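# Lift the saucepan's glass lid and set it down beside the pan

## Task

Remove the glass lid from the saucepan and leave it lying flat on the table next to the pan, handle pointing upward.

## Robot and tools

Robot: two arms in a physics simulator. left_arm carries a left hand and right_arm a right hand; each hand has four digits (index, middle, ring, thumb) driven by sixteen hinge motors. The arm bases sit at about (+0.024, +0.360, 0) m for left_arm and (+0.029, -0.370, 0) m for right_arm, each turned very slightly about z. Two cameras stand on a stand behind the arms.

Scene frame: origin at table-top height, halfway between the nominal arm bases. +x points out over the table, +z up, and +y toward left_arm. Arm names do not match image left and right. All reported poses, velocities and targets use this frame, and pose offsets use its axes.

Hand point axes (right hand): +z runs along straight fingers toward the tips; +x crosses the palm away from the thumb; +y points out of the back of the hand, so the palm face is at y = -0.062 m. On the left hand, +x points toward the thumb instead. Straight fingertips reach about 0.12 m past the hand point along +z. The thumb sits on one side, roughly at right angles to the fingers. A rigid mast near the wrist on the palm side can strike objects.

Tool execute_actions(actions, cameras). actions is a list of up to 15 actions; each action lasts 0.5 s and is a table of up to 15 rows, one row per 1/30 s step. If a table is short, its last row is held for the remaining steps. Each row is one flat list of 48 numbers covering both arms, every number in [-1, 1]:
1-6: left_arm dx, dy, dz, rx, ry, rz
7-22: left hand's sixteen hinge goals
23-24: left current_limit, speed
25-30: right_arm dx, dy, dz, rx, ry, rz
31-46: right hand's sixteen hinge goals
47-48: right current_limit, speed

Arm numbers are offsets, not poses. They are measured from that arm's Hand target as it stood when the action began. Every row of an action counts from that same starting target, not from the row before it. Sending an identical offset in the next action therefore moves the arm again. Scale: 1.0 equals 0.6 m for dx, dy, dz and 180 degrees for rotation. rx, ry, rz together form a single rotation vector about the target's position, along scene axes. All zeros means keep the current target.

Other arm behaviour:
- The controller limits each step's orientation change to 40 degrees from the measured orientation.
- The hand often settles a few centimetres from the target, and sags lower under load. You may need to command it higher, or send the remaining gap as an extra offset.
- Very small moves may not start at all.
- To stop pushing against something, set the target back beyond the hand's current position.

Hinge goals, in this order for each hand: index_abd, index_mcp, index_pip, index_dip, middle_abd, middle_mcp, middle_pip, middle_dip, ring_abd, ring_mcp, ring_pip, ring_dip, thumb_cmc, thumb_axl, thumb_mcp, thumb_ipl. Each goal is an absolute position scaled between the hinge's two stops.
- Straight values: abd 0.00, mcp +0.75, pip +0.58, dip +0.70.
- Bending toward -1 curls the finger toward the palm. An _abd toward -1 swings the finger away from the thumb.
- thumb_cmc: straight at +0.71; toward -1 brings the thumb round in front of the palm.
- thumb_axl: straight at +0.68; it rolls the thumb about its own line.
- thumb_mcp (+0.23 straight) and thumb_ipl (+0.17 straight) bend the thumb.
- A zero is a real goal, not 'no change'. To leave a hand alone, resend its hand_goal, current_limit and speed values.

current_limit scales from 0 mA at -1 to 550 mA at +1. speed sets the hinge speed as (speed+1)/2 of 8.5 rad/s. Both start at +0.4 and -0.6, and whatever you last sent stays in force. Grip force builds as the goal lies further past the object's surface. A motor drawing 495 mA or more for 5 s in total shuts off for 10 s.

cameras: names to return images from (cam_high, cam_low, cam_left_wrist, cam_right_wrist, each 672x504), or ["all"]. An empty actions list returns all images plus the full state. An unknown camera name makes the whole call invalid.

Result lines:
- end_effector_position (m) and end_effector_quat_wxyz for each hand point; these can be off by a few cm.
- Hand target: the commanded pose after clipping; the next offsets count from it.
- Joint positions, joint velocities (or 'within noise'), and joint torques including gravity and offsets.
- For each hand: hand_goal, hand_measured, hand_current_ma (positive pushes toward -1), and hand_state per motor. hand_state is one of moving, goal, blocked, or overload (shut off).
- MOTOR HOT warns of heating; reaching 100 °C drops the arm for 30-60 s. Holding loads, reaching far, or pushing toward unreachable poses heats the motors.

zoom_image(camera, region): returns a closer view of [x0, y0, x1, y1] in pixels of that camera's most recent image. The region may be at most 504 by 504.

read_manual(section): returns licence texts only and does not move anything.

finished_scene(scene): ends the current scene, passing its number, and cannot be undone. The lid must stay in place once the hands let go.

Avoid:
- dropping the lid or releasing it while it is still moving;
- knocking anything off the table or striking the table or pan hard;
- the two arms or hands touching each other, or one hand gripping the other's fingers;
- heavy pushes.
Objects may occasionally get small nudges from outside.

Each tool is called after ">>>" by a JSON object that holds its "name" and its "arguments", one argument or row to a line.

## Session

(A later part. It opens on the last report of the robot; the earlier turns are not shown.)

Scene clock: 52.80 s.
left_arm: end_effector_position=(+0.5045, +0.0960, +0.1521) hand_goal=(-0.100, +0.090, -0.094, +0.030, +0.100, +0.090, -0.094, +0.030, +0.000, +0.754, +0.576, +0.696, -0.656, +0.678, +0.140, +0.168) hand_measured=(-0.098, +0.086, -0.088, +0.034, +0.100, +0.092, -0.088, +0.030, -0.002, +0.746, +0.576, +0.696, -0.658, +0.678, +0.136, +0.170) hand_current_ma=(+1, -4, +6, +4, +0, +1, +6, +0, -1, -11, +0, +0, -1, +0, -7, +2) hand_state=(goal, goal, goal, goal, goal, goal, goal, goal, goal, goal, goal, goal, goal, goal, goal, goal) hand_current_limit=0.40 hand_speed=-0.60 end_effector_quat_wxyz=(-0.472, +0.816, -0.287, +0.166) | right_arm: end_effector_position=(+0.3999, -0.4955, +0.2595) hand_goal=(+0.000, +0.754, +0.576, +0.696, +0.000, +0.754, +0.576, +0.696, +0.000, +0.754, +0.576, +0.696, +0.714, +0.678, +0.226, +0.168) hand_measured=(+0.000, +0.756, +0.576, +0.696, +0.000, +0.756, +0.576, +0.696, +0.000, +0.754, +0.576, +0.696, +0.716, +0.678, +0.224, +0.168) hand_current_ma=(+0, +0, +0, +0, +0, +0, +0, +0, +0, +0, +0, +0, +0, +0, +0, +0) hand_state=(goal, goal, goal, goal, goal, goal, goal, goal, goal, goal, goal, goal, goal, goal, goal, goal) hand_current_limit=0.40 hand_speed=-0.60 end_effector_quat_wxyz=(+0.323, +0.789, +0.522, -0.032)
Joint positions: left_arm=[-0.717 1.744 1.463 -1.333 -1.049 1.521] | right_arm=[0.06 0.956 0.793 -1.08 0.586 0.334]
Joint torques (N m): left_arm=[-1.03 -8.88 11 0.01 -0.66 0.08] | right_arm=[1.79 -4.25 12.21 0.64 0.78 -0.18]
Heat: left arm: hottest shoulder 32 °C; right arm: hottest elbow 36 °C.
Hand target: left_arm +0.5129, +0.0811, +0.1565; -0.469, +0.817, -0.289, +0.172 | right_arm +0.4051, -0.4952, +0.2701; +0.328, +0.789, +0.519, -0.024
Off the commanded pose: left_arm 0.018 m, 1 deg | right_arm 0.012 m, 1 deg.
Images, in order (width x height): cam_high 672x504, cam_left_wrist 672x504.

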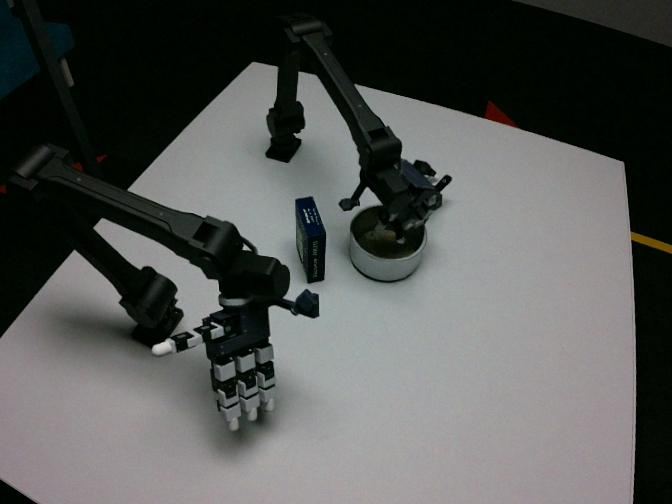

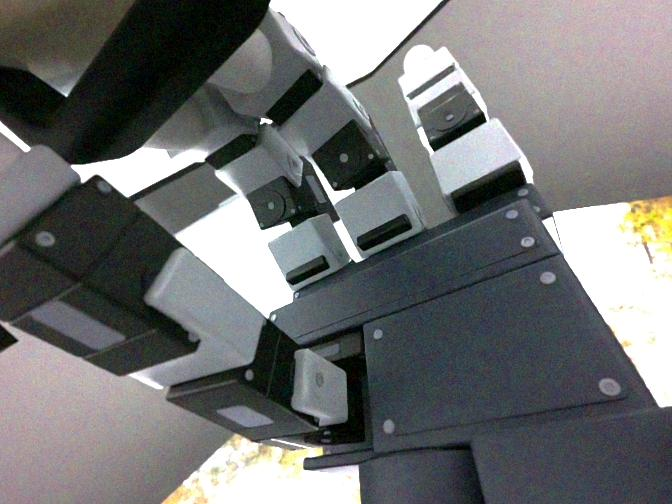

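>>> {"name": "execute_actions", "arguments": {
  "actions": [
    [[-0.02,0.005,-0.034,0,0,0, -0.1,0.09,-0.095,0.029, 0.1,0.09,-0.095,0.029, 0,0.754,0.576,0.696, -0.657,0.677,0.14,0.168, 0.4,-0.6, 0,0,0,0,0,0, 0,0.754,0.576,0.696,0,0.754,0.576,0.696,0,0.754,0.576,0.696,0.714,0.678,0.226,0.168,0.4,-0.6]]
  ],
  "cameras": ["cam_high","cam_left_wrist"]
}}

>>> {"name": "zoom_image", "arguments": {
  "camera": "cam_left_wrist",
  "region": [0, 0, 340, 250]
}}

Scene clock: 55.57 s.
left_arm: end_effector_position=(+0.5050, +0.0887, +0.1526) hand_goal=(-0.100, +0.090, -0.094, +0.030, +0.100, +0.090, -0.094, +0.030, +0.000, +0.754, +0.576, +0.696, -0.656, +0.678, +0.140, +0.168) hand_measured=(-0.098, +0.090, -0.088, +0.032, +0.100, +0.092, -0.088, +0.030, -0.002, +0.746, +0.576, +0.696, -0.658, +0.678, +0.136, +0.170) hand_current_ma=(+1, +0, +6, +3, +0, +1, +6, +0, -1, -11, +0, +0, -1, +0, -7, +2) hand_state=(goal, goal, goal, goal, goal, goal, goal, goal, goal, goal, goal, goal, goal, goal, goal, goal) hand_current_limit=0.40 hand_speed=-0.60 end_effector_quat_wxyz=(-0.468, +0.818, -0.283, +0.177) | right_arm: end_effector_position=(+0.3999, -0.4955, +0.2595) hand_goal=(+0.000, +0.754, +0.576, +0.696, +0.000, +0.754, +0.576, +0.696, +0.000, +0.754, +0.576, +0.696, +0.714, +0.678, +0.226, +0.168) hand_measured=(+0.000, +0.756, +0.576, +0.696, +0.000, +0.756, +0.576, +0.696, +0.000, +0.754, +0.576, +0.696, +0.716, +0.678, +0.224, +0.168) hand_current_ma=(+0, +0, +0, +0, +0, +0, +0, +0, +0, +0, +0, +0, +0, +0, +0, +0) hand_state=(goal, goal, goal, goal, goal, goal, goal, goal, goal, goal, goal, goal, goal, goal, goal, goal) hand_current_limit=0.40 hand_speed=-0.60 end_effector_quat_wxyz=(+0.323, +0.789, +0.522, -0.032)
Joint positions: left_arm=[-0.727 1.744 1.463 -1.32 -1.049 1.509] | right_arm=[0.06 0.956 0.793 -1.08 0.586 0.334]
Joint torques (N m): left_arm=[-0.91 -9.58 6.48 0.88 -0.64 -0.03] | right_arm=[1.73 -4.31 12.22 0.68 0.78 -0.17]
Heat: left arm: hottest shoulder 32 °C; right arm: hottest elbow 37 °C.
Hand target: left_arm +0.5009, +0.0841, +0.1361; -0.469, +0.817, -0.289, +0.172 | right_arm +0.4051, -0.4952, +0.2701; +0.328, +0.789, +0.519, -0.024
Off the commanded pose: left_arm 0.018 m, 1 deg | right_arm 0.012 m, 1 deg.
Images, in order (width x height): cam_high 672x504, cam_left_wrist 672x504.

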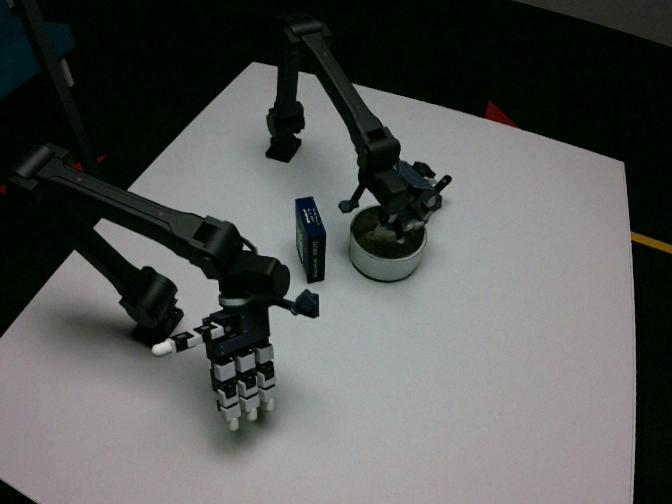

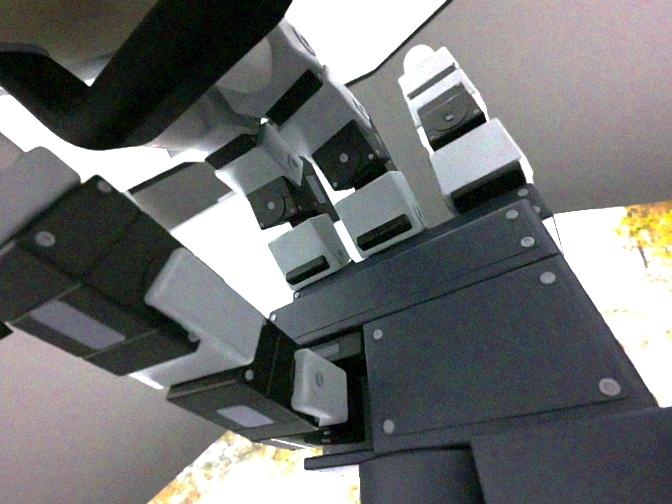

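Scaled by 1.482 from the camera's 672x504 image, which has a finer 960x720 frame.

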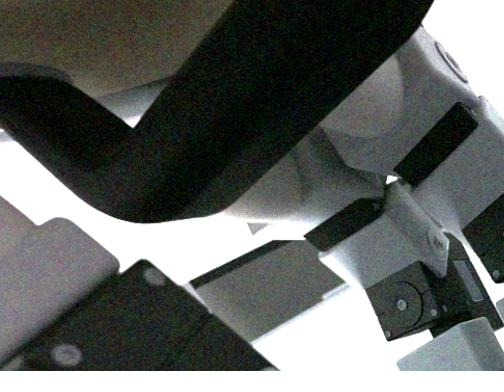

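>>> {"name": "execute_actions", "arguments": {
  "actions": [
    [[0.0,0.035,-0.004,0,0,0, -0.1,0.09,-0.095,0.029, 0.1,0.09,-0.095,0.029, 0,0.754,0.576,0.696, -0.657,0.677,0.14,0.168, 0.4,-0.6, 0,0,0,0,0,0, 0,0.754,0.576,0.696,0,0.754,0.576,0.696,0,0.754,0.576,0.696,0.714,0.678,0.226,0.168,0.4,-0.6]]
  ],
  "cameras": ["cam_high","cam_left_wrist"]
}}

>>> {"name": "zoom_image", "arguments": {
  "camera": "cam_left_wrist",
  "region": [0, 0, 340, 250]
}}

Scene clock: 57.87 s.
left_arm: end_effector_position=(+0.5044, +0.0960, +0.1396) hand_goal=(-0.100, +0.090, -0.094, +0.030, +0.100, +0.090, -0.094, +0.030, +0.000, +0.754, +0.576, +0.696, -0.656, +0.678, +0.140, +0.168) hand_measured=(-0.098, +0.088, -0.088, +0.032, +0.110, +0.074, -0.114, +0.016, -0.002, +0.744, +0.576, +0.696, -0.658, +0.678, +0.136, +0.170) hand_current_ma=(+1, -1, +6, +3, +10, -27, -33, -20, -1, -13, +0, +0, -1, +0, -7, +2) hand_state=(goal, goal, goal, goal, goal, goal, goal, goal, goal, goal, goal, goal, goal, goal, goal, goal) hand_current_limit=0.40 hand_speed=-0.60 end_effector_quat_wxyz=(-0.467, +0.817, -0.283, +0.183) | right_arm: end_effector_position=(+0.3999, -0.4955, +0.2595) hand_goal=(+0.000, +0.754, +0.576, +0.696, +0.000, +0.754, +0.576, +0.696, +0.000, +0.754, +0.576, +0.696, +0.714, +0.678, +0.226, +0.168) hand_measured=(+0.000, +0.756, +0.576, +0.696, +0.000, +0.756, +0.576, +0.696, +0.000, +0.754, +0.576, +0.696, +0.716, +0.678, +0.224, +0.168) hand_current_ma=(+0, +0, +0, +0, +0, +0, +0, +0, +0, +0, +0, +0, +0, +0, +0, +0) hand_state=(goal, goal, goal, goal, goal, goal, goal, goal, goal, goal, goal, goal, goal, goal, goal, goal) hand_current_limit=0.40 hand_speed=-0.60 end_effector_quat_wxyz=(+0.323, +0.789, +0.522, -0.032)
Joint positions: left_arm=[-0.718 1.729 1.406 -1.24 -1.051 1.54] | right_arm=[0.06 0.956 0.793 -1.08 0.586 0.334]
Joint torques (N m): left_arm=[0.85 -10.99 6.15 0.68 -0.58 0.29] | right_arm=[1.55 -4.72 12.26 0.69 0.77 -0.16]
Heat: left arm: hottest shoulder 32 °C; right arm: hottest elbow 37 °C.
Hand target: left_arm +0.5008, +0.1051, +0.1337; -0.469, +0.817, -0.289, +0.172 | right_arm +0.4051, -0.4952, +0.2701; +0.328, +0.789, +0.519, -0.024
Off the commanded pose: left_arm 0.011 m, 2 deg | right_arm 0.012 m, 1 deg.
Images, in order (width x height): cam_high 672x504, cam_left_wrist 672x504.

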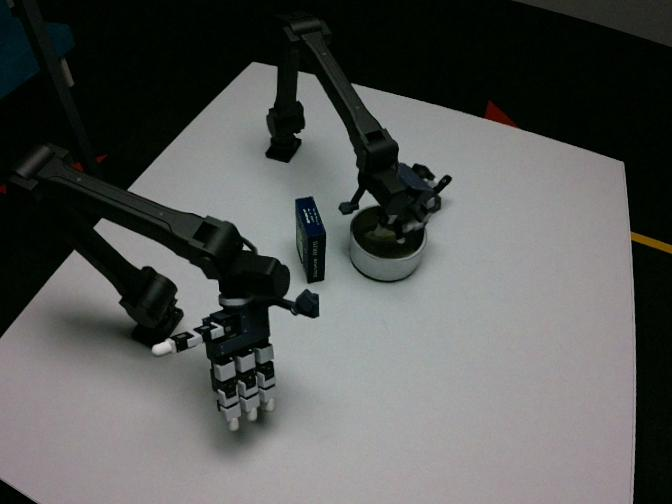

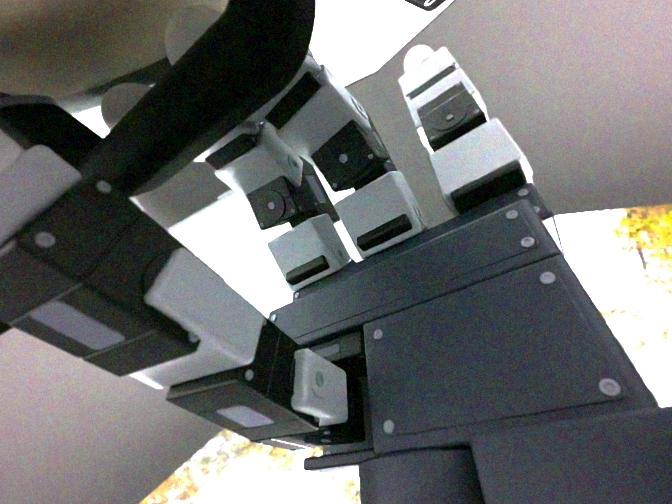

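Scaled by 1.482 from the camera's 672x504 image, which has a finer 960x720 frame.

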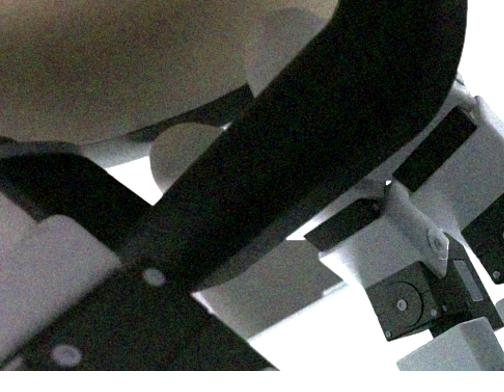

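>>> {"name": "execute_actions", "arguments": {
  "actions": [
    [[0.0,0,0.008,0,0,0, -0.1,-0.03,-0.04,0.08, 0.1,-0.03,-0.04,0.08, 0,0.754,0.576,0.696, -0.657,0.677,0.112,0.168, 0.4,-0.7, 0,0,0,0,0,0, 0,0.754,0.576,0.696,0,0.754,0.576,0.696,0,0.754,0.576,0.696,0.714,0.678,0.226,0.168,0.4,-0.6]],
    [[0.0,0,0.0,0,0,0, -0.1,-0.15,0.0,0.12, 0.1,-0.15,0.0,0.12, 0,0.754,0.576,0.696, -0.657,0.677,0.0,0.168, 0.4,-0.8, 0,0,0,0,0,0, 0,0.754,0.576,0.696,0,0.754,0.576,0.696,0,0.754,0.576,0.696,0.714,0.678,0.226,0.168,0.4,-0.6]]
  ],
  "cameras": ["cam_high","cam_low","cam_left_wrist"]
}}

>>> {"name": "zoom_image", "arguments": {
  "camera": "cam_left_wrist",
  "region": [0, 0, 340, 250]
}}

>>> {"name": "zoom_image", "arguments": {
  "camera": "cam_high",
  "region": [350, 170, 430, 250]
}}

Scene clock: 60.57 s.
left_arm: end_effector_position=(+0.5057, +0.1010, +0.1418) hand_goal=(-0.100, -0.150, +0.000, +0.120, +0.100, -0.150, +0.000, +0.120, +0.000, +0.754, +0.576, +0.696, -0.656, +0.678, +0.000, +0.168) hand_measured=(-0.106, -0.100, +0.016, +0.126, +0.100, -0.118, +0.008, +0.120, -0.002, +0.744, +0.576, +0.696, -0.654, +0.678, +0.040, +0.174) hand_current_ma=(-7, +132, +26, +5, +0, +71, +10, +0, -1, -13, +0, +0, +1, +0, +127, +11) hand_state=(goal, blocked, goal, goal, goal, blocked, goal, goal, goal, goal, goal, goal, goal, goal, blocked, goal) hand_current_limit=0.40 hand_speed=-0.80 end_effector_quat_wxyz=(-0.468, +0.817, -0.284, +0.179) | right_arm: end_effector_position=(+0.3999, -0.4955, +0.2595) hand_goal=(+0.000, +0.754, +0.576, +0.696, +0.000, +0.754, +0.576, +0.696, +0.000, +0.754, +0.576, +0.696, +0.714, +0.678, +0.226, +0.168) hand_measured=(+0.000, +0.756, +0.576, +0.696, +0.000, +0.756, +0.576, +0.696, +0.000, +0.754, +0.576, +0.696, +0.716, +0.678, +0.224, +0.168) hand_current_ma=(+0, +0, +0, +0, +0, +0, +0, +0, +0, +0, +0, +0, +0, +0, +0, +0) hand_state=(goal, goal, goal, goal, goal, goal, goal, goal, goal, goal, goal, goal, goal, goal, goal, goal) hand_current_limit=0.40 hand_speed=-0.60 end_effector_quat_wxyz=(+0.323, +0.789, +0.522, -0.032)
Joint positions: left_arm=[-0.709 1.724 1.406 -1.24 -1.051 1.555] | right_arm=[0.06 0.956 0.793 -1.08 0.586 0.334]
Joint torques (N m): left_arm=[0.03 -10.93 6.72 0.28 -0.59 0.12] | right_arm=[1.67 -4.66 12.19 0.73 0.78 -0.18]
Heat: left arm: hottest shoulder 32 °C; right arm: hottest elbow 37 °C.
Hand target: left_arm +0.5008, +0.1051, +0.1384; -0.469, +0.817, -0.289, +0.172 | right_arm +0.4051, -0.4952, +0.2701; +0.328, +0.789, +0.519, -0.024
Off the commanded pose: left_arm 0.007 m, 1 deg | right_arm 0.012 m, 1 deg.
Images, in order (width x height): cam_high 672x504, cam_low 672x504, cam_left_wrist 672x504.

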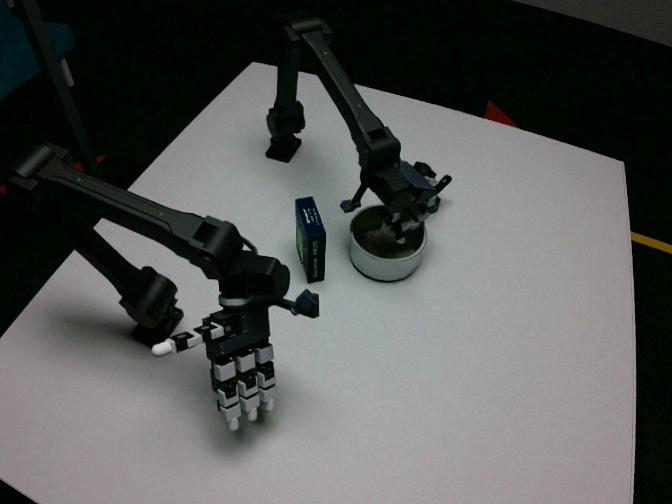

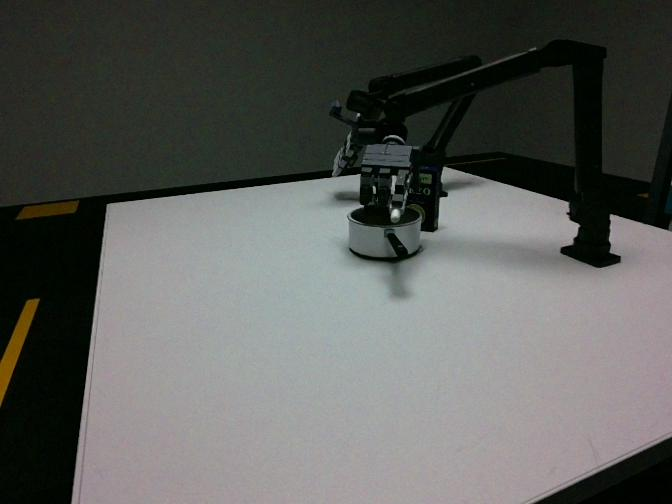

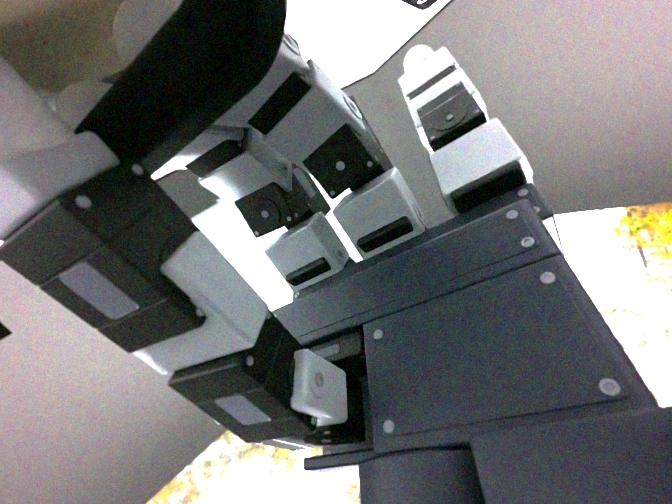

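Scaled by 1.482 from the camera's 672x504 image, which has a finer 960x720 frame.

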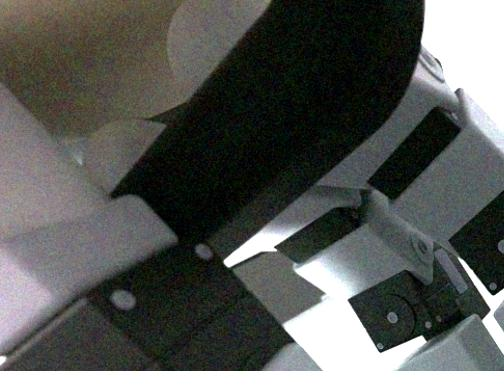

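Scaled by 6.300 from the camera's 672x504 image, which has a finer 960x720 frame.

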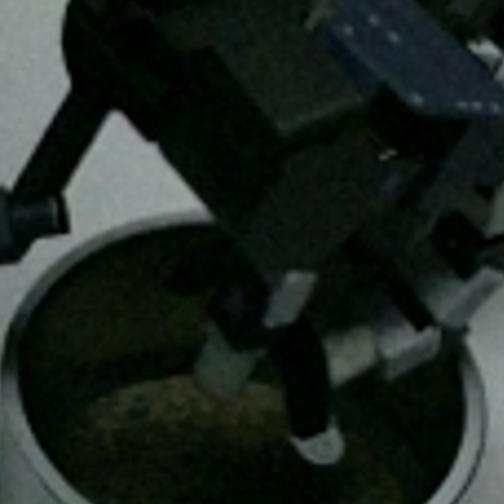

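>>> {"name": "execute_actions", "arguments": {
  "actions": [
    [[0.0,0,0.0,0,0,0, -0.1,-0.25,0.007,0.13, 0.1,-0.25,0.007,0.13, 0,0.754,0.576,0.696, -0.657,0.677,-0.08,0.168, 0.6,-0.8, 0,0,0,0,0,0, 0,0.754,0.576,0.696,0,0.754,0.576,0.696,0,0.754,0.576,0.696,0.714,0.678,0.226,0.168,0.4,-0.6]],
    [[0.008,0,0.05,0,0,0, -0.1,-0.25,0.007,0.13, 0.1,-0.25,0.007,0.13, 0,0.754,0.576,0.696, -0.657,0.677,-0.08,0.168, 0.6,-0.8, 0,0,0,0,0,0, 0,0.754,0.576,0.696,0,0.754,0.576,0.696,0,0.754,0.576,0.696,0.714,0.678,0.226,0.168,0.4,-0.6]]
  ],
  "cameras": ["cam_high","cam_low","cam_left_wrist"]
}}

>>> {"name": "zoom_image", "arguments": {
  "camera": "cam_left_wrist",
  "region": [0, 0, 340, 250]
}}

Scene clock: 62.60 s.
left_arm: end_effector_position=(+0.4997, +0.1054, +0.1419) hand_goal=(-0.100, -0.250, +0.008, +0.130, +0.100, -0.250, +0.008, +0.130, +0.000, +0.754, +0.576, +0.696, -0.656, +0.678, -0.080, +0.168) hand_measured=(-0.098, -0.148, +0.046, +0.146, +0.108, -0.154, +0.048, +0.146, -0.002, +0.744, +0.576, +0.696, -0.626, +0.680, +0.018, +0.190) hand_current_ma=(+1, +347, +83, +24, +9, +327, +91, +27, -1, -13, +0, +0, +61, +2, +432, +56) hand_state=(goal, blocked, blocked, goal, goal, blocked, blocked, goal, goal, goal, goal, goal, blocked, goal, blocked, blocked) hand_current_limit=0.60 hand_speed=-0.80 end_effector_quat_wxyz=(-0.471, +0.816, -0.290, +0.167) | right_arm: end_effector_position=(+0.3999, -0.4955, +0.2595) hand_goal=(+0.000, +0.754, +0.576, +0.696, +0.000, +0.754, +0.576, +0.696, +0.000, +0.754, +0.576, +0.696, +0.714, +0.678, +0.226, +0.168) hand_measured=(+0.000, +0.756, +0.576, +0.696, +0.000, +0.756, +0.576, +0.696, +0.000, +0.754, +0.576, +0.696, +0.716, +0.678, +0.224, +0.168) hand_current_ma=(+0, +0, +0, +0, +0, +0, +0, +0, +0, +0, +0, +0, +0, +0, +0, +0) hand_state=(goal, goal, goal, goal, goal, goal, goal, goal, goal, goal, goal, goal, goal, goal, goal, goal) hand_current_limit=0.40 hand_speed=-0.60 end_effector_quat_wxyz=(+0.323, +0.789, +0.522, -0.032)
Joint positions: left_arm=[-0.708 1.722 1.407 -1.274 -1.047 1.55] | right_arm=[0.06 0.956 0.793 -1.08 0.586 0.334]
Joint torques (N m): left_arm=[0.5 -12.1 10.61 -0.83 -0.73 0.34] | right_arm=[1.38 -4.6 12.22 0.64 0.79 -0.16]
Heat: left arm: hottest shoulder 32 °C; right arm: hottest elbow 37 °C.
Hand target: left_arm +0.5056, +0.1052, +0.1683; -0.469, +0.817, -0.289, +0.172 | right_arm +0.4051, -0.4952, +0.2701; +0.328, +0.789, +0.519, -0.024
Off the commanded pose: left_arm 0.027 m, 1 deg | right_arm 0.012 m, 1 deg.
Images, in order (width x height): cam_high 672x504, cam_low 672x504, cam_left_wrist 672x504.

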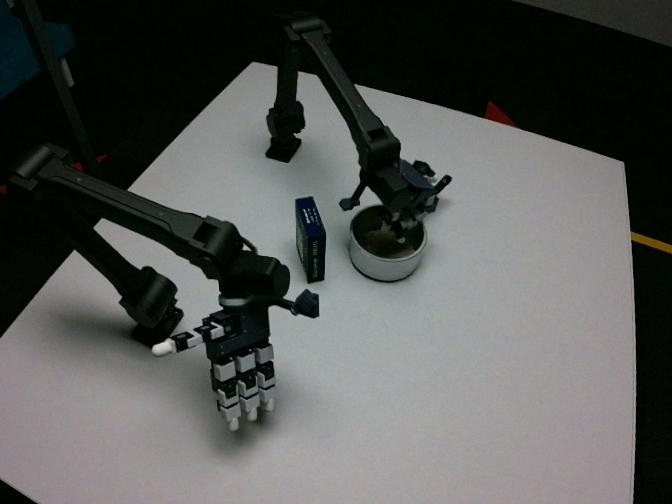

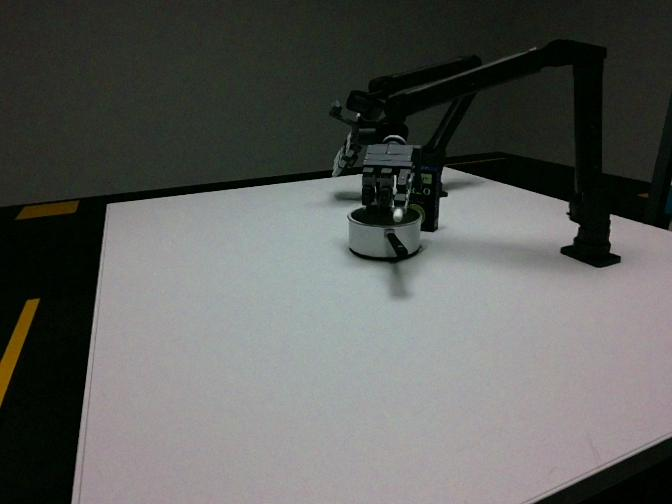

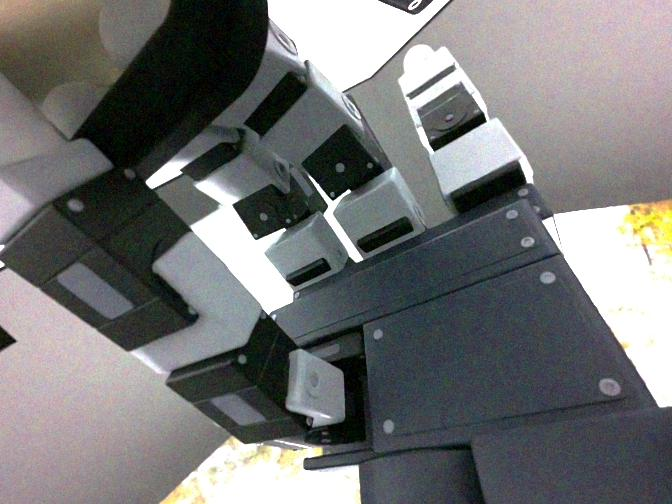

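Scaled by 1.482 from the camera's 672x504 image, which has a finer 960x720 frame.

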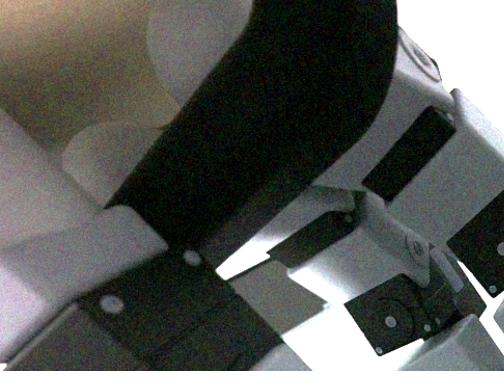

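>>> {"name": "execute_actions", "arguments": {
  "actions": [
    [[0.02,-0.008,0.04,0,0,0, -0.1,-0.25,0.007,0.13, 0.1,-0.25,0.007,0.13, 0,0.754,0.576,0.696, -0.657,0.677,-0.08,0.168, 0.6,-0.8, 0,0,0,0,0,0, 0,0.754,0.576,0.696,0,0.754,0.576,0.696,0,0.754,0.576,0.696,0.714,0.678,0.226,0.168,0.4,-0.6]]
  ],
  "cameras": ["cam_high","cam_low","cam_left_wrist"]
}}

>>> {"name": "zoom_image", "arguments": {
  "camera": "cam_left_wrist",
  "region": [0, 0, 340, 250]
}}

>>> {"name": "zoom_image", "arguments": {
  "camera": "cam_low",
  "region": [330, 130, 450, 270]
}}

Scene clock: 64.30 s.
left_arm: end_effector_position=(+0.4964, +0.1096, +0.1583) hand_goal=(-0.100, -0.250, +0.008, +0.130, +0.100, -0.250, +0.008, +0.130, +0.000, +0.754, +0.576, +0.696, -0.656, +0.678, -0.080, +0.168) hand_measured=(-0.098, -0.160, +0.048, +0.148, +0.104, -0.154, +0.064, +0.154, -0.002, +0.744, +0.576, +0.696, -0.632, +0.678, +0.008, +0.190) hand_current_ma=(+1, +295, +90, +30, +2, +327, +144, +43, -1, -13, +0, +0, +46, +1, +382, +56) hand_state=(goal, blocked, blocked, goal, goal, blocked, blocked, blocked, goal, goal, goal, goal, blocked, goal, blocked, blocked) hand_current_limit=0.60 hand_speed=-0.80 end_effector_quat_wxyz=(-0.477, +0.809, -0.310, +0.145) | right_arm: end_effector_position=(+0.3999, -0.4955, +0.2595) hand_goal=(+0.000, +0.754, +0.576, +0.696, +0.000, +0.754, +0.576, +0.696, +0.000, +0.754, +0.576, +0.696, +0.714, +0.678, +0.226, +0.168) hand_measured=(+0.000, +0.756, +0.576, +0.696, +0.000, +0.756, +0.576, +0.696, +0.000, +0.754, +0.576, +0.696, +0.716, +0.678, +0.224, +0.168) hand_current_ma=(+0, +0, +0, +0, +0, +0, +0, +0, +0, +0, +0, +0, +0, +0, +0, +0) hand_state=(goal, goal, goal, goal, goal, goal, goal, goal, goal, goal, goal, goal, goal, goal, goal, goal) hand_current_limit=0.40 hand_speed=-0.60 end_effector_quat_wxyz=(+0.323, +0.789, +0.522, -0.032)
Joint positions: left_arm=[-0.705 1.722 1.455 -1.353 -1.044 1.586] | right_arm=[0.06 0.956 0.793 -1.08 0.586 0.334]
Joint torques (N m): left_arm=[0.62 -11.22 12.75 -0.09 -0.83 0.13] | right_arm=[1.61 -4.42 12.27 0.69 0.79 -0.17]
Heat: left arm: hottest shoulder 32 °C; right arm: hottest elbow 37 °C.
Hand target: left_arm +0.5176, +0.1004, +0.1923; -0.469, +0.817, -0.289, +0.172 | right_arm +0.4051, -0.4952, +0.2701; +0.328, +0.789, +0.519, -0.024
Off the commanded pose: left_arm 0.041 m, 4 deg | right_arm 0.012 m, 1 deg.
Images, in order (width x height): cam_high 672x504, cam_low 672x504, cam_left_wrist 672x504.

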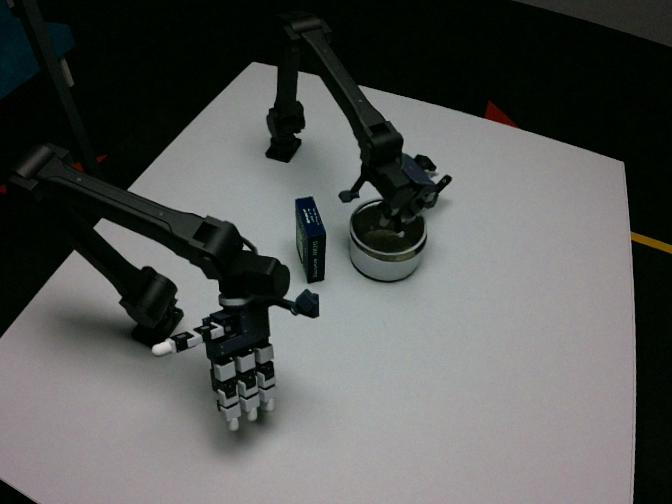

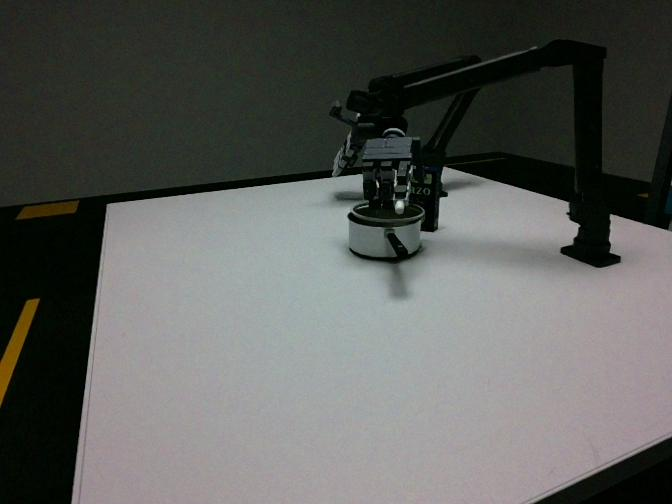

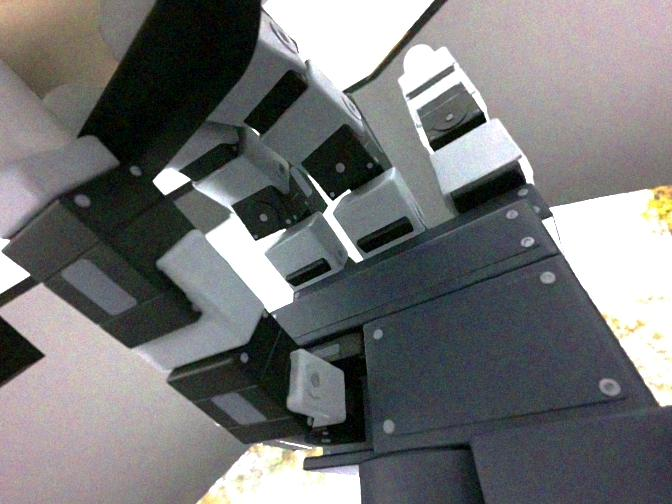

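Scaled by 1.482 from the camera's 672x504 image, which has a finer 960x720 frame.

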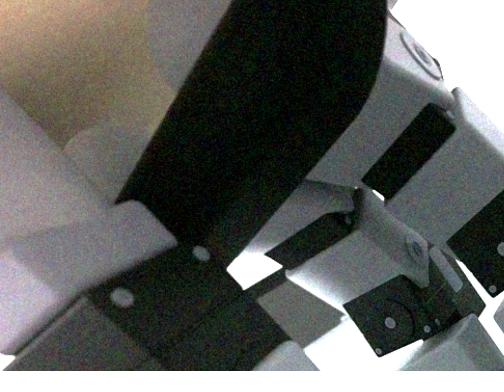

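Scaled by 3.600 from the camera's 672x504 image, which has a finer 960x720 frame.

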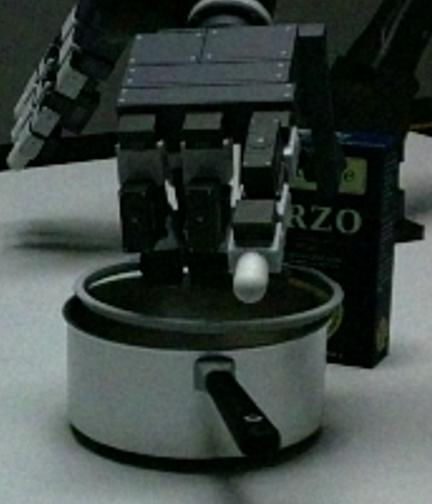

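>>> {"name": "execute_actions", "arguments": {
  "actions": [
    [[0.0,0.0,0.06,0,0,0, -0.1,-0.25,0.007,0.13, 0.1,-0.25,0.007,0.13, 0,0.754,0.576,0.696, -0.657,0.677,-0.08,0.168, 0.6,-0.8, 0,0,0,0,0,0, 0,0.754,0.576,0.696,0,0.754,0.576,0.696,0,0.754,0.576,0.696,0.714,0.678,0.226,0.168,0.4,-0.6]],
    [[0.0,0.0,0.06,0,0,0, -0.1,-0.25,0.007,0.13, 0.1,-0.25,0.007,0.13, 0,0.754,0.576,0.696, -0.657,0.677,-0.08,0.168, 0.6,-0.8, 0,0,0,0,0,0, 0,0.754,0.576,0.696,0,0.754,0.576,0.696,0,0.754,0.576,0.696,0.714,0.678,0.226,0.168,0.4,-0.6]]
  ],
  "cameras": ["cam_high","cam_low","cam_left_wrist"]
}}

Scene clock: 68.47 s.
left_arm: end_effector_position=(+0.5007, +0.1056, +0.2209) hand_goal=(-0.100, -0.250, +0.008, +0.130, +0.100, -0.250, +0.008, +0.130, +0.000, +0.754, +0.576, +0.696, -0.656, +0.678, -0.080, +0.168) hand_measured=(-0.100, -0.160, +0.050, +0.150, +0.102, -0.154, +0.064, +0.154, -0.002, +0.744, +0.576, +0.696, -0.634, +0.678, +0.006, +0.190) hand_current_ma=(+0, +295, +97, +34, +1, +327, +144, +43, -1, -13, +0, +0, +42, +0, +361, +56) hand_state=(goal, blocked, blocked, goal, goal, blocked, blocked, blocked, goal, goal, goal, goal, blocked, goal, blocked, blocked) hand_current_limit=0.60 hand_speed=-0.80 end_effector_quat_wxyz=(-0.479, +0.807, -0.318, +0.136) | right_arm: end_effector_position=(+0.3999, -0.4955, +0.2595) hand_goal=(+0.000, +0.754, +0.576, +0.696, +0.000, +0.754, +0.576, +0.696, +0.000, +0.754, +0.576, +0.696, +0.714, +0.678, +0.226, +0.168) hand_measured=(+0.000, +0.756, +0.576, +0.696, +0.000, +0.756, +0.576, +0.696, +0.000, +0.754, +0.576, +0.696, +0.716, +0.678, +0.224, +0.168) hand_current_ma=(+0, +0, +0, +0, +0, +0, +0, +0, +0, +0, +0, +0, +0, +0, +0, +0) hand_state=(goal, goal, goal, goal, goal, goal, goal, goal, goal, goal, goal, goal, goal, goal, goal, goal) hand_current_limit=0.40 hand_speed=-0.60 end_effector_quat_wxyz=(+0.323, +0.789, +0.522, -0.032)
Joint positions: left_arm=[-0.705 1.718 1.619 -1.535 -1.042 1.596] | right_arm=[0.06 0.956 0.793 -1.08 0.586 0.334]
Joint torques (N m): left_arm=[0.44 -12.63 13.07 -0.09 -0.86 0.02] | right_arm=[1.73 -4.19 12.18 0.68 0.78 -0.17]
Heat: left arm: hottest shoulder 32 °C; right arm: hottest elbow 37 °C.
Hand target: left_arm +0.5176, +0.1002, +0.2643; -0.469, +0.817, -0.290, +0.172 | right_arm +0.4051, -0.4952, +0.2701; +0.328, +0.789, +0.519, -0.024
Off the commanded pose: left_arm 0.047 m, 5 deg | right_arm 0.012 m, 1 deg.
Images, in order (width x height): cam_high 672x504, cam_low 672x504, cam_left_wrist 672x504.

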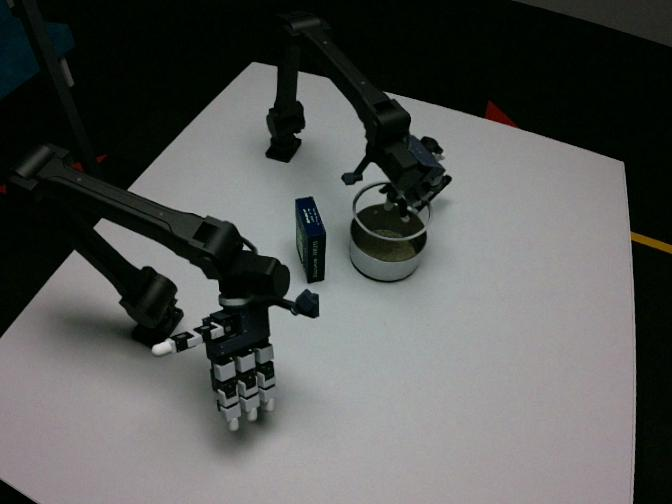

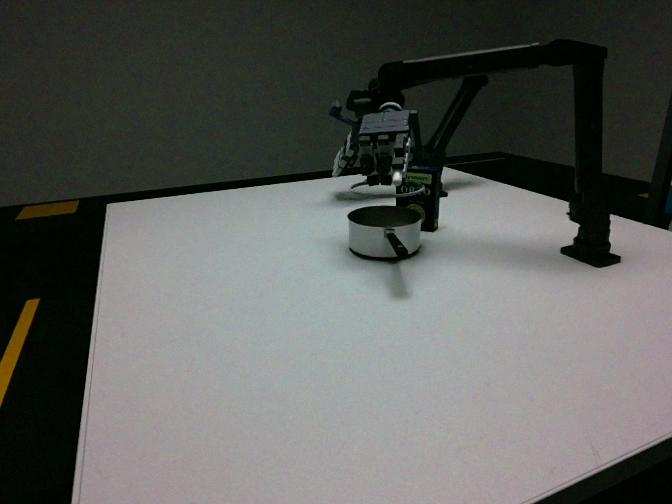

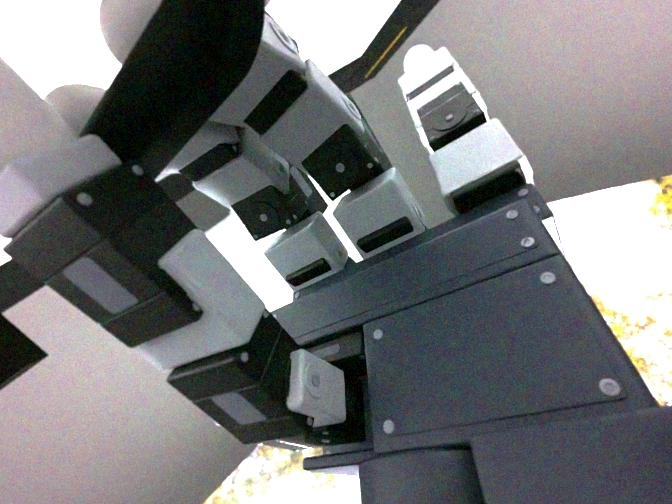

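>>> {"name": "execute_actions", "arguments": {
  "actions": [
    [[-0.095,0.061,-0.005,0,0,0, -0.1,-0.25,0.007,0.13, 0.1,-0.25,0.007,0.13, 0,0.754,0.576,0.696, -0.657,0.677,-0.08,0.168, 0.6,-0.8, 0,0,0,0,0,0, 0,0.754,0.576,0.696,0,0.754,0.576,0.696,0,0.754,0.576,0.696,0.714,0.678,0.226,0.168,0.4,-0.6]],
    [[-0.095,0.061,-0.008,0,0,0, -0.1,-0.25,0.007,0.13, 0.1,-0.25,0.007,0.13, 0,0.754,0.576,0.696, -0.657,0.677,-0.08,0.168, 0.6,-0.8, 0,0,0,0,0,0, 0,0.754,0.576,0.696,0,0.754,0.576,0.696,0,0.754,0.576,0.696,0.714,0.678,0.226,0.168,0.4,-0.6]],
    [[-0.095,0.061,-0.01,0,0,0, -0.1,-0.25,0.007,0.13, 0.1,-0.25,0.007,0.13, 0,0.754,0.576,0.696, -0.657,0.677,-0.08,0.168, 0.6,-0.8, 0,0,0,0,0,0, 0,0.754,0.576,0.696,0,0.754,0.576,0.696,0,0.754,0.576,0.696,0.714,0.678,0.226,0.168,0.4,-0.6]],
    [[-0.095,0.061,-0.08,0,0,0, -0.1,-0.25,0.007,0.13, 0.1,-0.25,0.007,0.13, 0,0.754,0.576,0.696, -0.657,0.677,-0.08,0.168, 0.6,-0.8, 0,0,0,0,0,0, 0,0.754,0.576,0.696,0,0.754,0.576,0.696,0,0.754,0.576,0.696,0.714,0.678,0.226,0.168,0.4,-0.6]]
  ],
  "cameras": ["cam_high","cam_low","cam_left_wrist"]
}}

>>> {"name": "zoom_image", "arguments": {
  "camera": "cam_high",
  "region": [250, 80, 400, 230]
}}

>>> {"name": "zoom_image", "arguments": {
  "camera": "cam_low",
  "region": [400, 110, 560, 250]
}}

Scene clock: 73.17 s.
left_arm: end_effector_position=(+0.2891, +0.2493, +0.1931) hand_goal=(-0.100, -0.250, +0.008, +0.130, +0.100, -0.250, +0.008, +0.130, +0.000, +0.754, +0.576, +0.696, -0.656, +0.678, -0.080, +0.168) hand_measured=(-0.102, -0.164, +0.058, +0.158, +0.098, -0.154, +0.070, +0.158, +0.000, +0.744, +0.576, +0.696, -0.638, +0.678, -0.008, +0.190) hand_current_ma=(-1, +278, +121, +53, -1, +326, +163, +53, +0, -13, +0, +0, +31, +0, +289, +56) hand_state=(goal, blocked, blocked, blocked, goal, blocked, blocked, blocked, goal, goal, goal, goal, goal, goal, blocked, blocked) hand_current_limit=0.60 hand_speed=-0.80 end_effector_quat_wxyz=(-0.471, +0.816, -0.297, +0.156) | right_arm: end_effector_position=(+0.3999, -0.4955, +0.2595) hand_goal=(+0.000, +0.754, +0.576, +0.696, +0.000, +0.754, +0.576, +0.696, +0.000, +0.754, +0.576, +0.696, +0.714, +0.678, +0.226, +0.168) hand_measured=(+0.000, +0.756, +0.576, +0.696, +0.000, +0.756, +0.576, +0.696, +0.000, +0.754, +0.576, +0.696, +0.716, +0.678, +0.224, +0.168) hand_current_ma=(+0, +0, +0, +0, +0, +0, +0, +0, +0, +0, +0, +0, +0, +0, +0, +0) hand_state=(goal, goal, goal, goal, goal, goal, goal, goal, goal, goal, goal, goal, goal, goal, goal, goal) hand_current_limit=0.40 hand_speed=-0.60 end_effector_quat_wxyz=(+0.323, +0.789, +0.522, -0.032)
Joint positions: left_arm=[-0.795 1.061 0.886 -1.58 -1.029 1.387] | right_arm=[0.06 0.956 0.793 -1.08 0.586 0.334]
Joint torques (N m): left_arm=[-1.03 -3.08 8.27 -0.16 -0.96 -0.07] | right_arm=[1.61 -4.01 12.15 0.7 0.77 -0.16]
Heat: left arm: hottest shoulder 32 °C; right arm: hottest elbow 38 °C.
Hand target: left_arm +0.2896, +0.2467, +0.2026; -0.469, +0.817, -0.289, +0.172 | right_arm +0.4051, -0.4952, +0.2701; +0.328, +0.789, +0.519, -0.024
Off the commanded pose: left_arm 0.010 m, 2 deg | right_arm 0.012 m, 1 deg.
Images, in order (width x height): cam_high 672x504, cam_low 672x504, cam_left_wrist 672x504.

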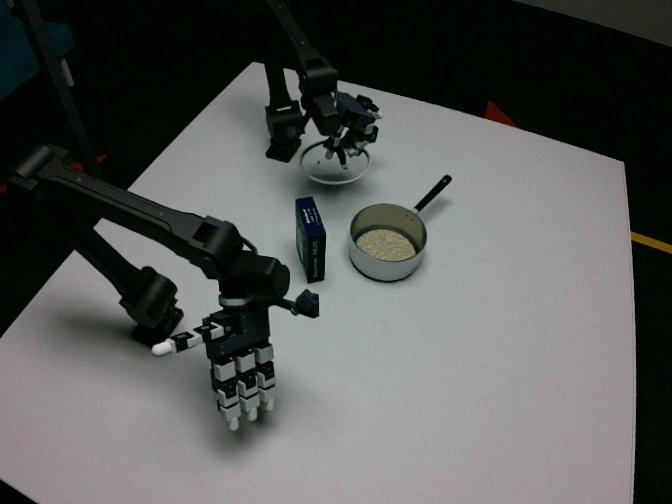

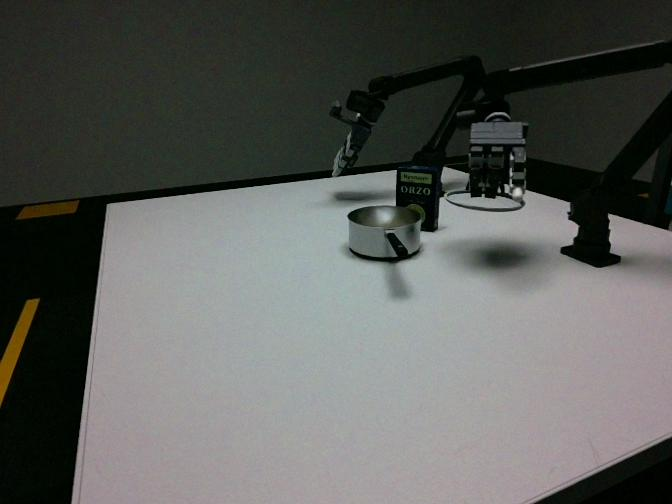

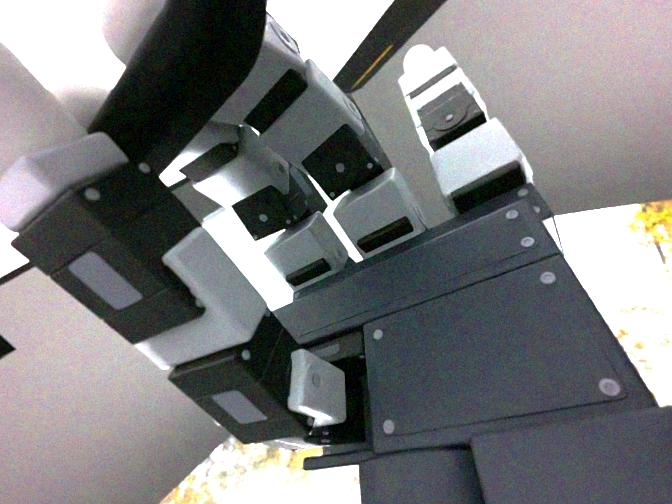

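Scaled by 3.360 from the camera's 672x504 image, which has a finer 960x720 frame.

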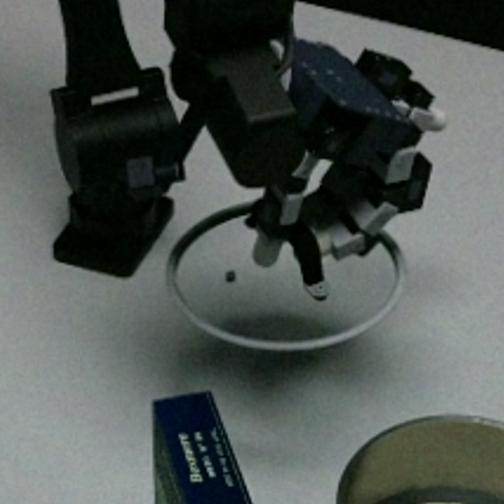

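Scaled by 3.150 from the camera's 672x504 image, which has a finer 960x720 frame.

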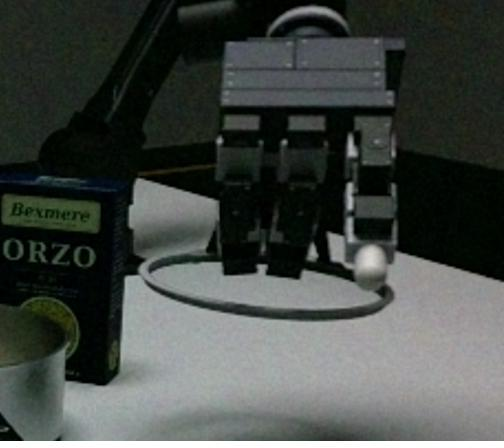

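>>> {"name": "execute_actions", "arguments": {
  "actions": [
    [[0,0,-0.085,0,0,0, -0.1,-0.25,0.007,0.13, 0.1,-0.25,0.007,0.13, 0,0.754,0.576,0.696, -0.657,0.677,-0.08,0.168, 0.6,-0.8, 0,0,0,0,0,0, 0,0.754,0.576,0.696,0,0.754,0.576,0.696,0,0.754,0.576,0.696,0.714,0.678,0.226,0.168,0.4,-0.6]],
    [[0,0,-0.085,0,0,0, -0.1,-0.25,0.007,0.13, 0.1,-0.25,0.007,0.13, 0,0.754,0.576,0.696, -0.657,0.677,-0.08,0.168, 0.6,-0.8, 0,0,0,0,0,0, 0,0.754,0.576,0.696,0,0.754,0.576,0.696,0,0.754,0.576,0.696,0.714,0.678,0.226,0.168,0.4,-0.6]],
    [[0,0,-0.04,0,0,0, -0.1,-0.25,0.007,0.13, 0.1,-0.25,0.007,0.13, 0,0.754,0.576,0.696, -0.657,0.677,-0.08,0.168, 0.6,-0.8, 0,0,0,0,0,0, 0,0.754,0.576,0.696,0,0.754,0.576,0.696,0,0.754,0.576,0.696,0.714,0.678,0.226,0.168,0.4,-0.6]]
  ],
  "cameras": ["cam_high","cam_low"]
}}

>>> {"name": "zoom_image", "arguments": {
  "camera": "cam_high",
  "region": [260, 110, 390, 240]
}}

>>> {"name": "zoom_image", "arguments": {
  "camera": "cam_low",
  "region": [420, 160, 560, 280]
}}

Scene clock: 76.67 s.
left_arm: end_effector_position=(+0.2866, +0.2509, +0.0749) hand_goal=(-0.100, -0.250, +0.008, +0.130, +0.100, -0.250, +0.008, +0.130, +0.000, +0.754, +0.576, +0.696, -0.656, +0.678, -0.080, +0.168) hand_measured=(-0.102, -0.164, +0.058, +0.158, +0.098, -0.154, +0.070, +0.158, +0.000, +0.744, +0.576, +0.696, -0.638, +0.678, -0.008, +0.190) hand_current_ma=(-1, +278, +121, +53, -1, +326, +163, +53, +0, -13, +0, +0, +29, +0, +289, +56) hand_state=(goal, blocked, blocked, blocked, goal, blocked, blocked, blocked, goal, goal, goal, goal, goal, goal, blocked, blocked) hand_current_limit=0.60 hand_speed=-0.80 end_effector_quat_wxyz=(-0.471, +0.817, -0.291, +0.163) | right_arm: end_effector_position=(+0.3999, -0.4955, +0.2595) hand_goal=(+0.000, +0.754, +0.576, +0.696, +0.000, +0.754, +0.576, +0.696, +0.000, +0.754, +0.576, +0.696, +0.714, +0.678, +0.226, +0.168) hand_measured=(+0.000, +0.756, +0.576, +0.696, +0.000, +0.756, +0.576, +0.696, +0.000, +0.754, +0.576, +0.696, +0.716, +0.678, +0.224, +0.168) hand_current_ma=(+0, +0, +0, +0, +0, +0, +0, +0, +0, +0, +0, +0, +0, +0, +0, +0) hand_state=(goal, goal, goal, goal, goal, goal, goal, goal, goal, goal, goal, goal, goal, goal, goal, goal) hand_current_limit=0.40 hand_speed=-0.60 end_effector_quat_wxyz=(+0.323, +0.789, +0.522, -0.032)
Joint positions: left_arm=[-0.801 1.179 0.635 -1.212 -1.033 1.363] | right_arm=[0.06 0.956 0.793 -1.08 0.586 0.334]
Joint torques (N m): left_arm=[-0.62 -1.96 7.01 0.57 -0.88 0.07] | right_arm=[1.73 -4.19 12.22 0.76 0.78 -0.18]
Heat: left arm: hottest shoulder 32 °C; right arm: hottest elbow 38 °C.
Hand target: left_arm +0.2896, +0.2466, +0.0767; -0.469, +0.817, -0.289, +0.172 | right_arm +0.4051, -0.4952, +0.2701; +0.328, +0.789, +0.519, -0.024
Off the commanded pose: left_arm 0.005 m, 1 deg | right_arm 0.012 m, 1 deg.
Images, in order (width x height): cam_high 672x504, cam_low 672x504.

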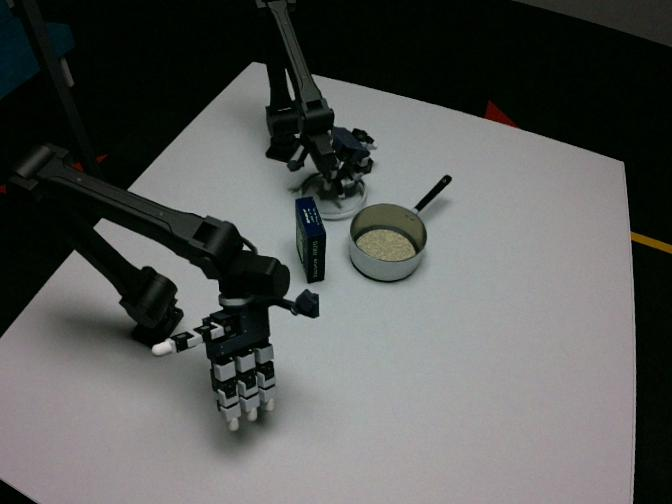

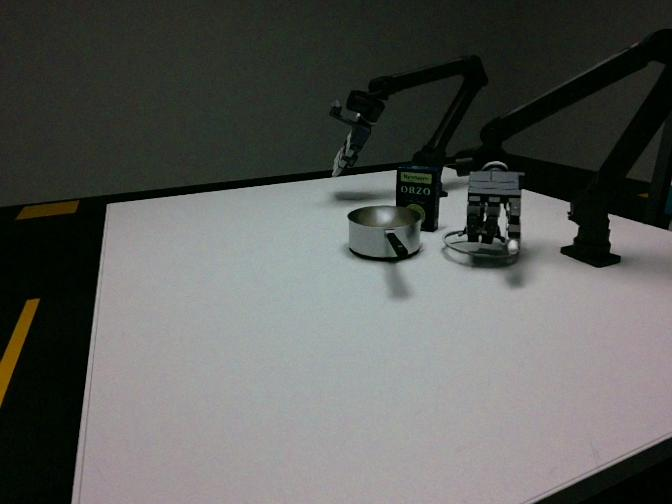

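Scaled by 3.877 from the camera's 672x504 image, which has a finer 960x720 frame.

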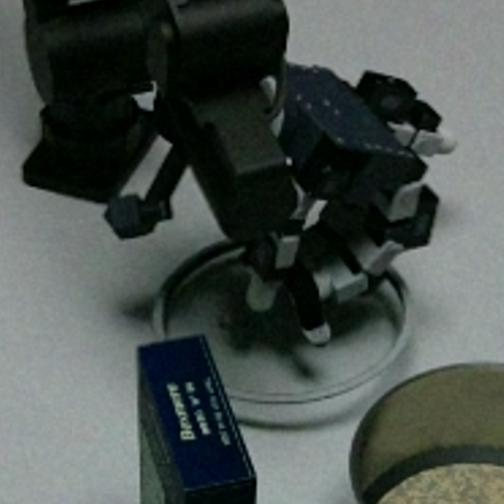

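Scaled by 3.600 from the camera's 672x504 image, which has a finer 960x720 frame.

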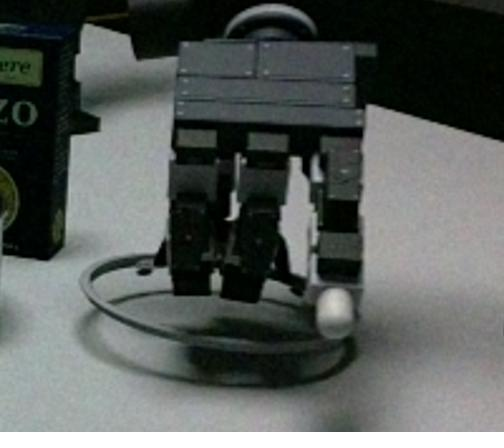

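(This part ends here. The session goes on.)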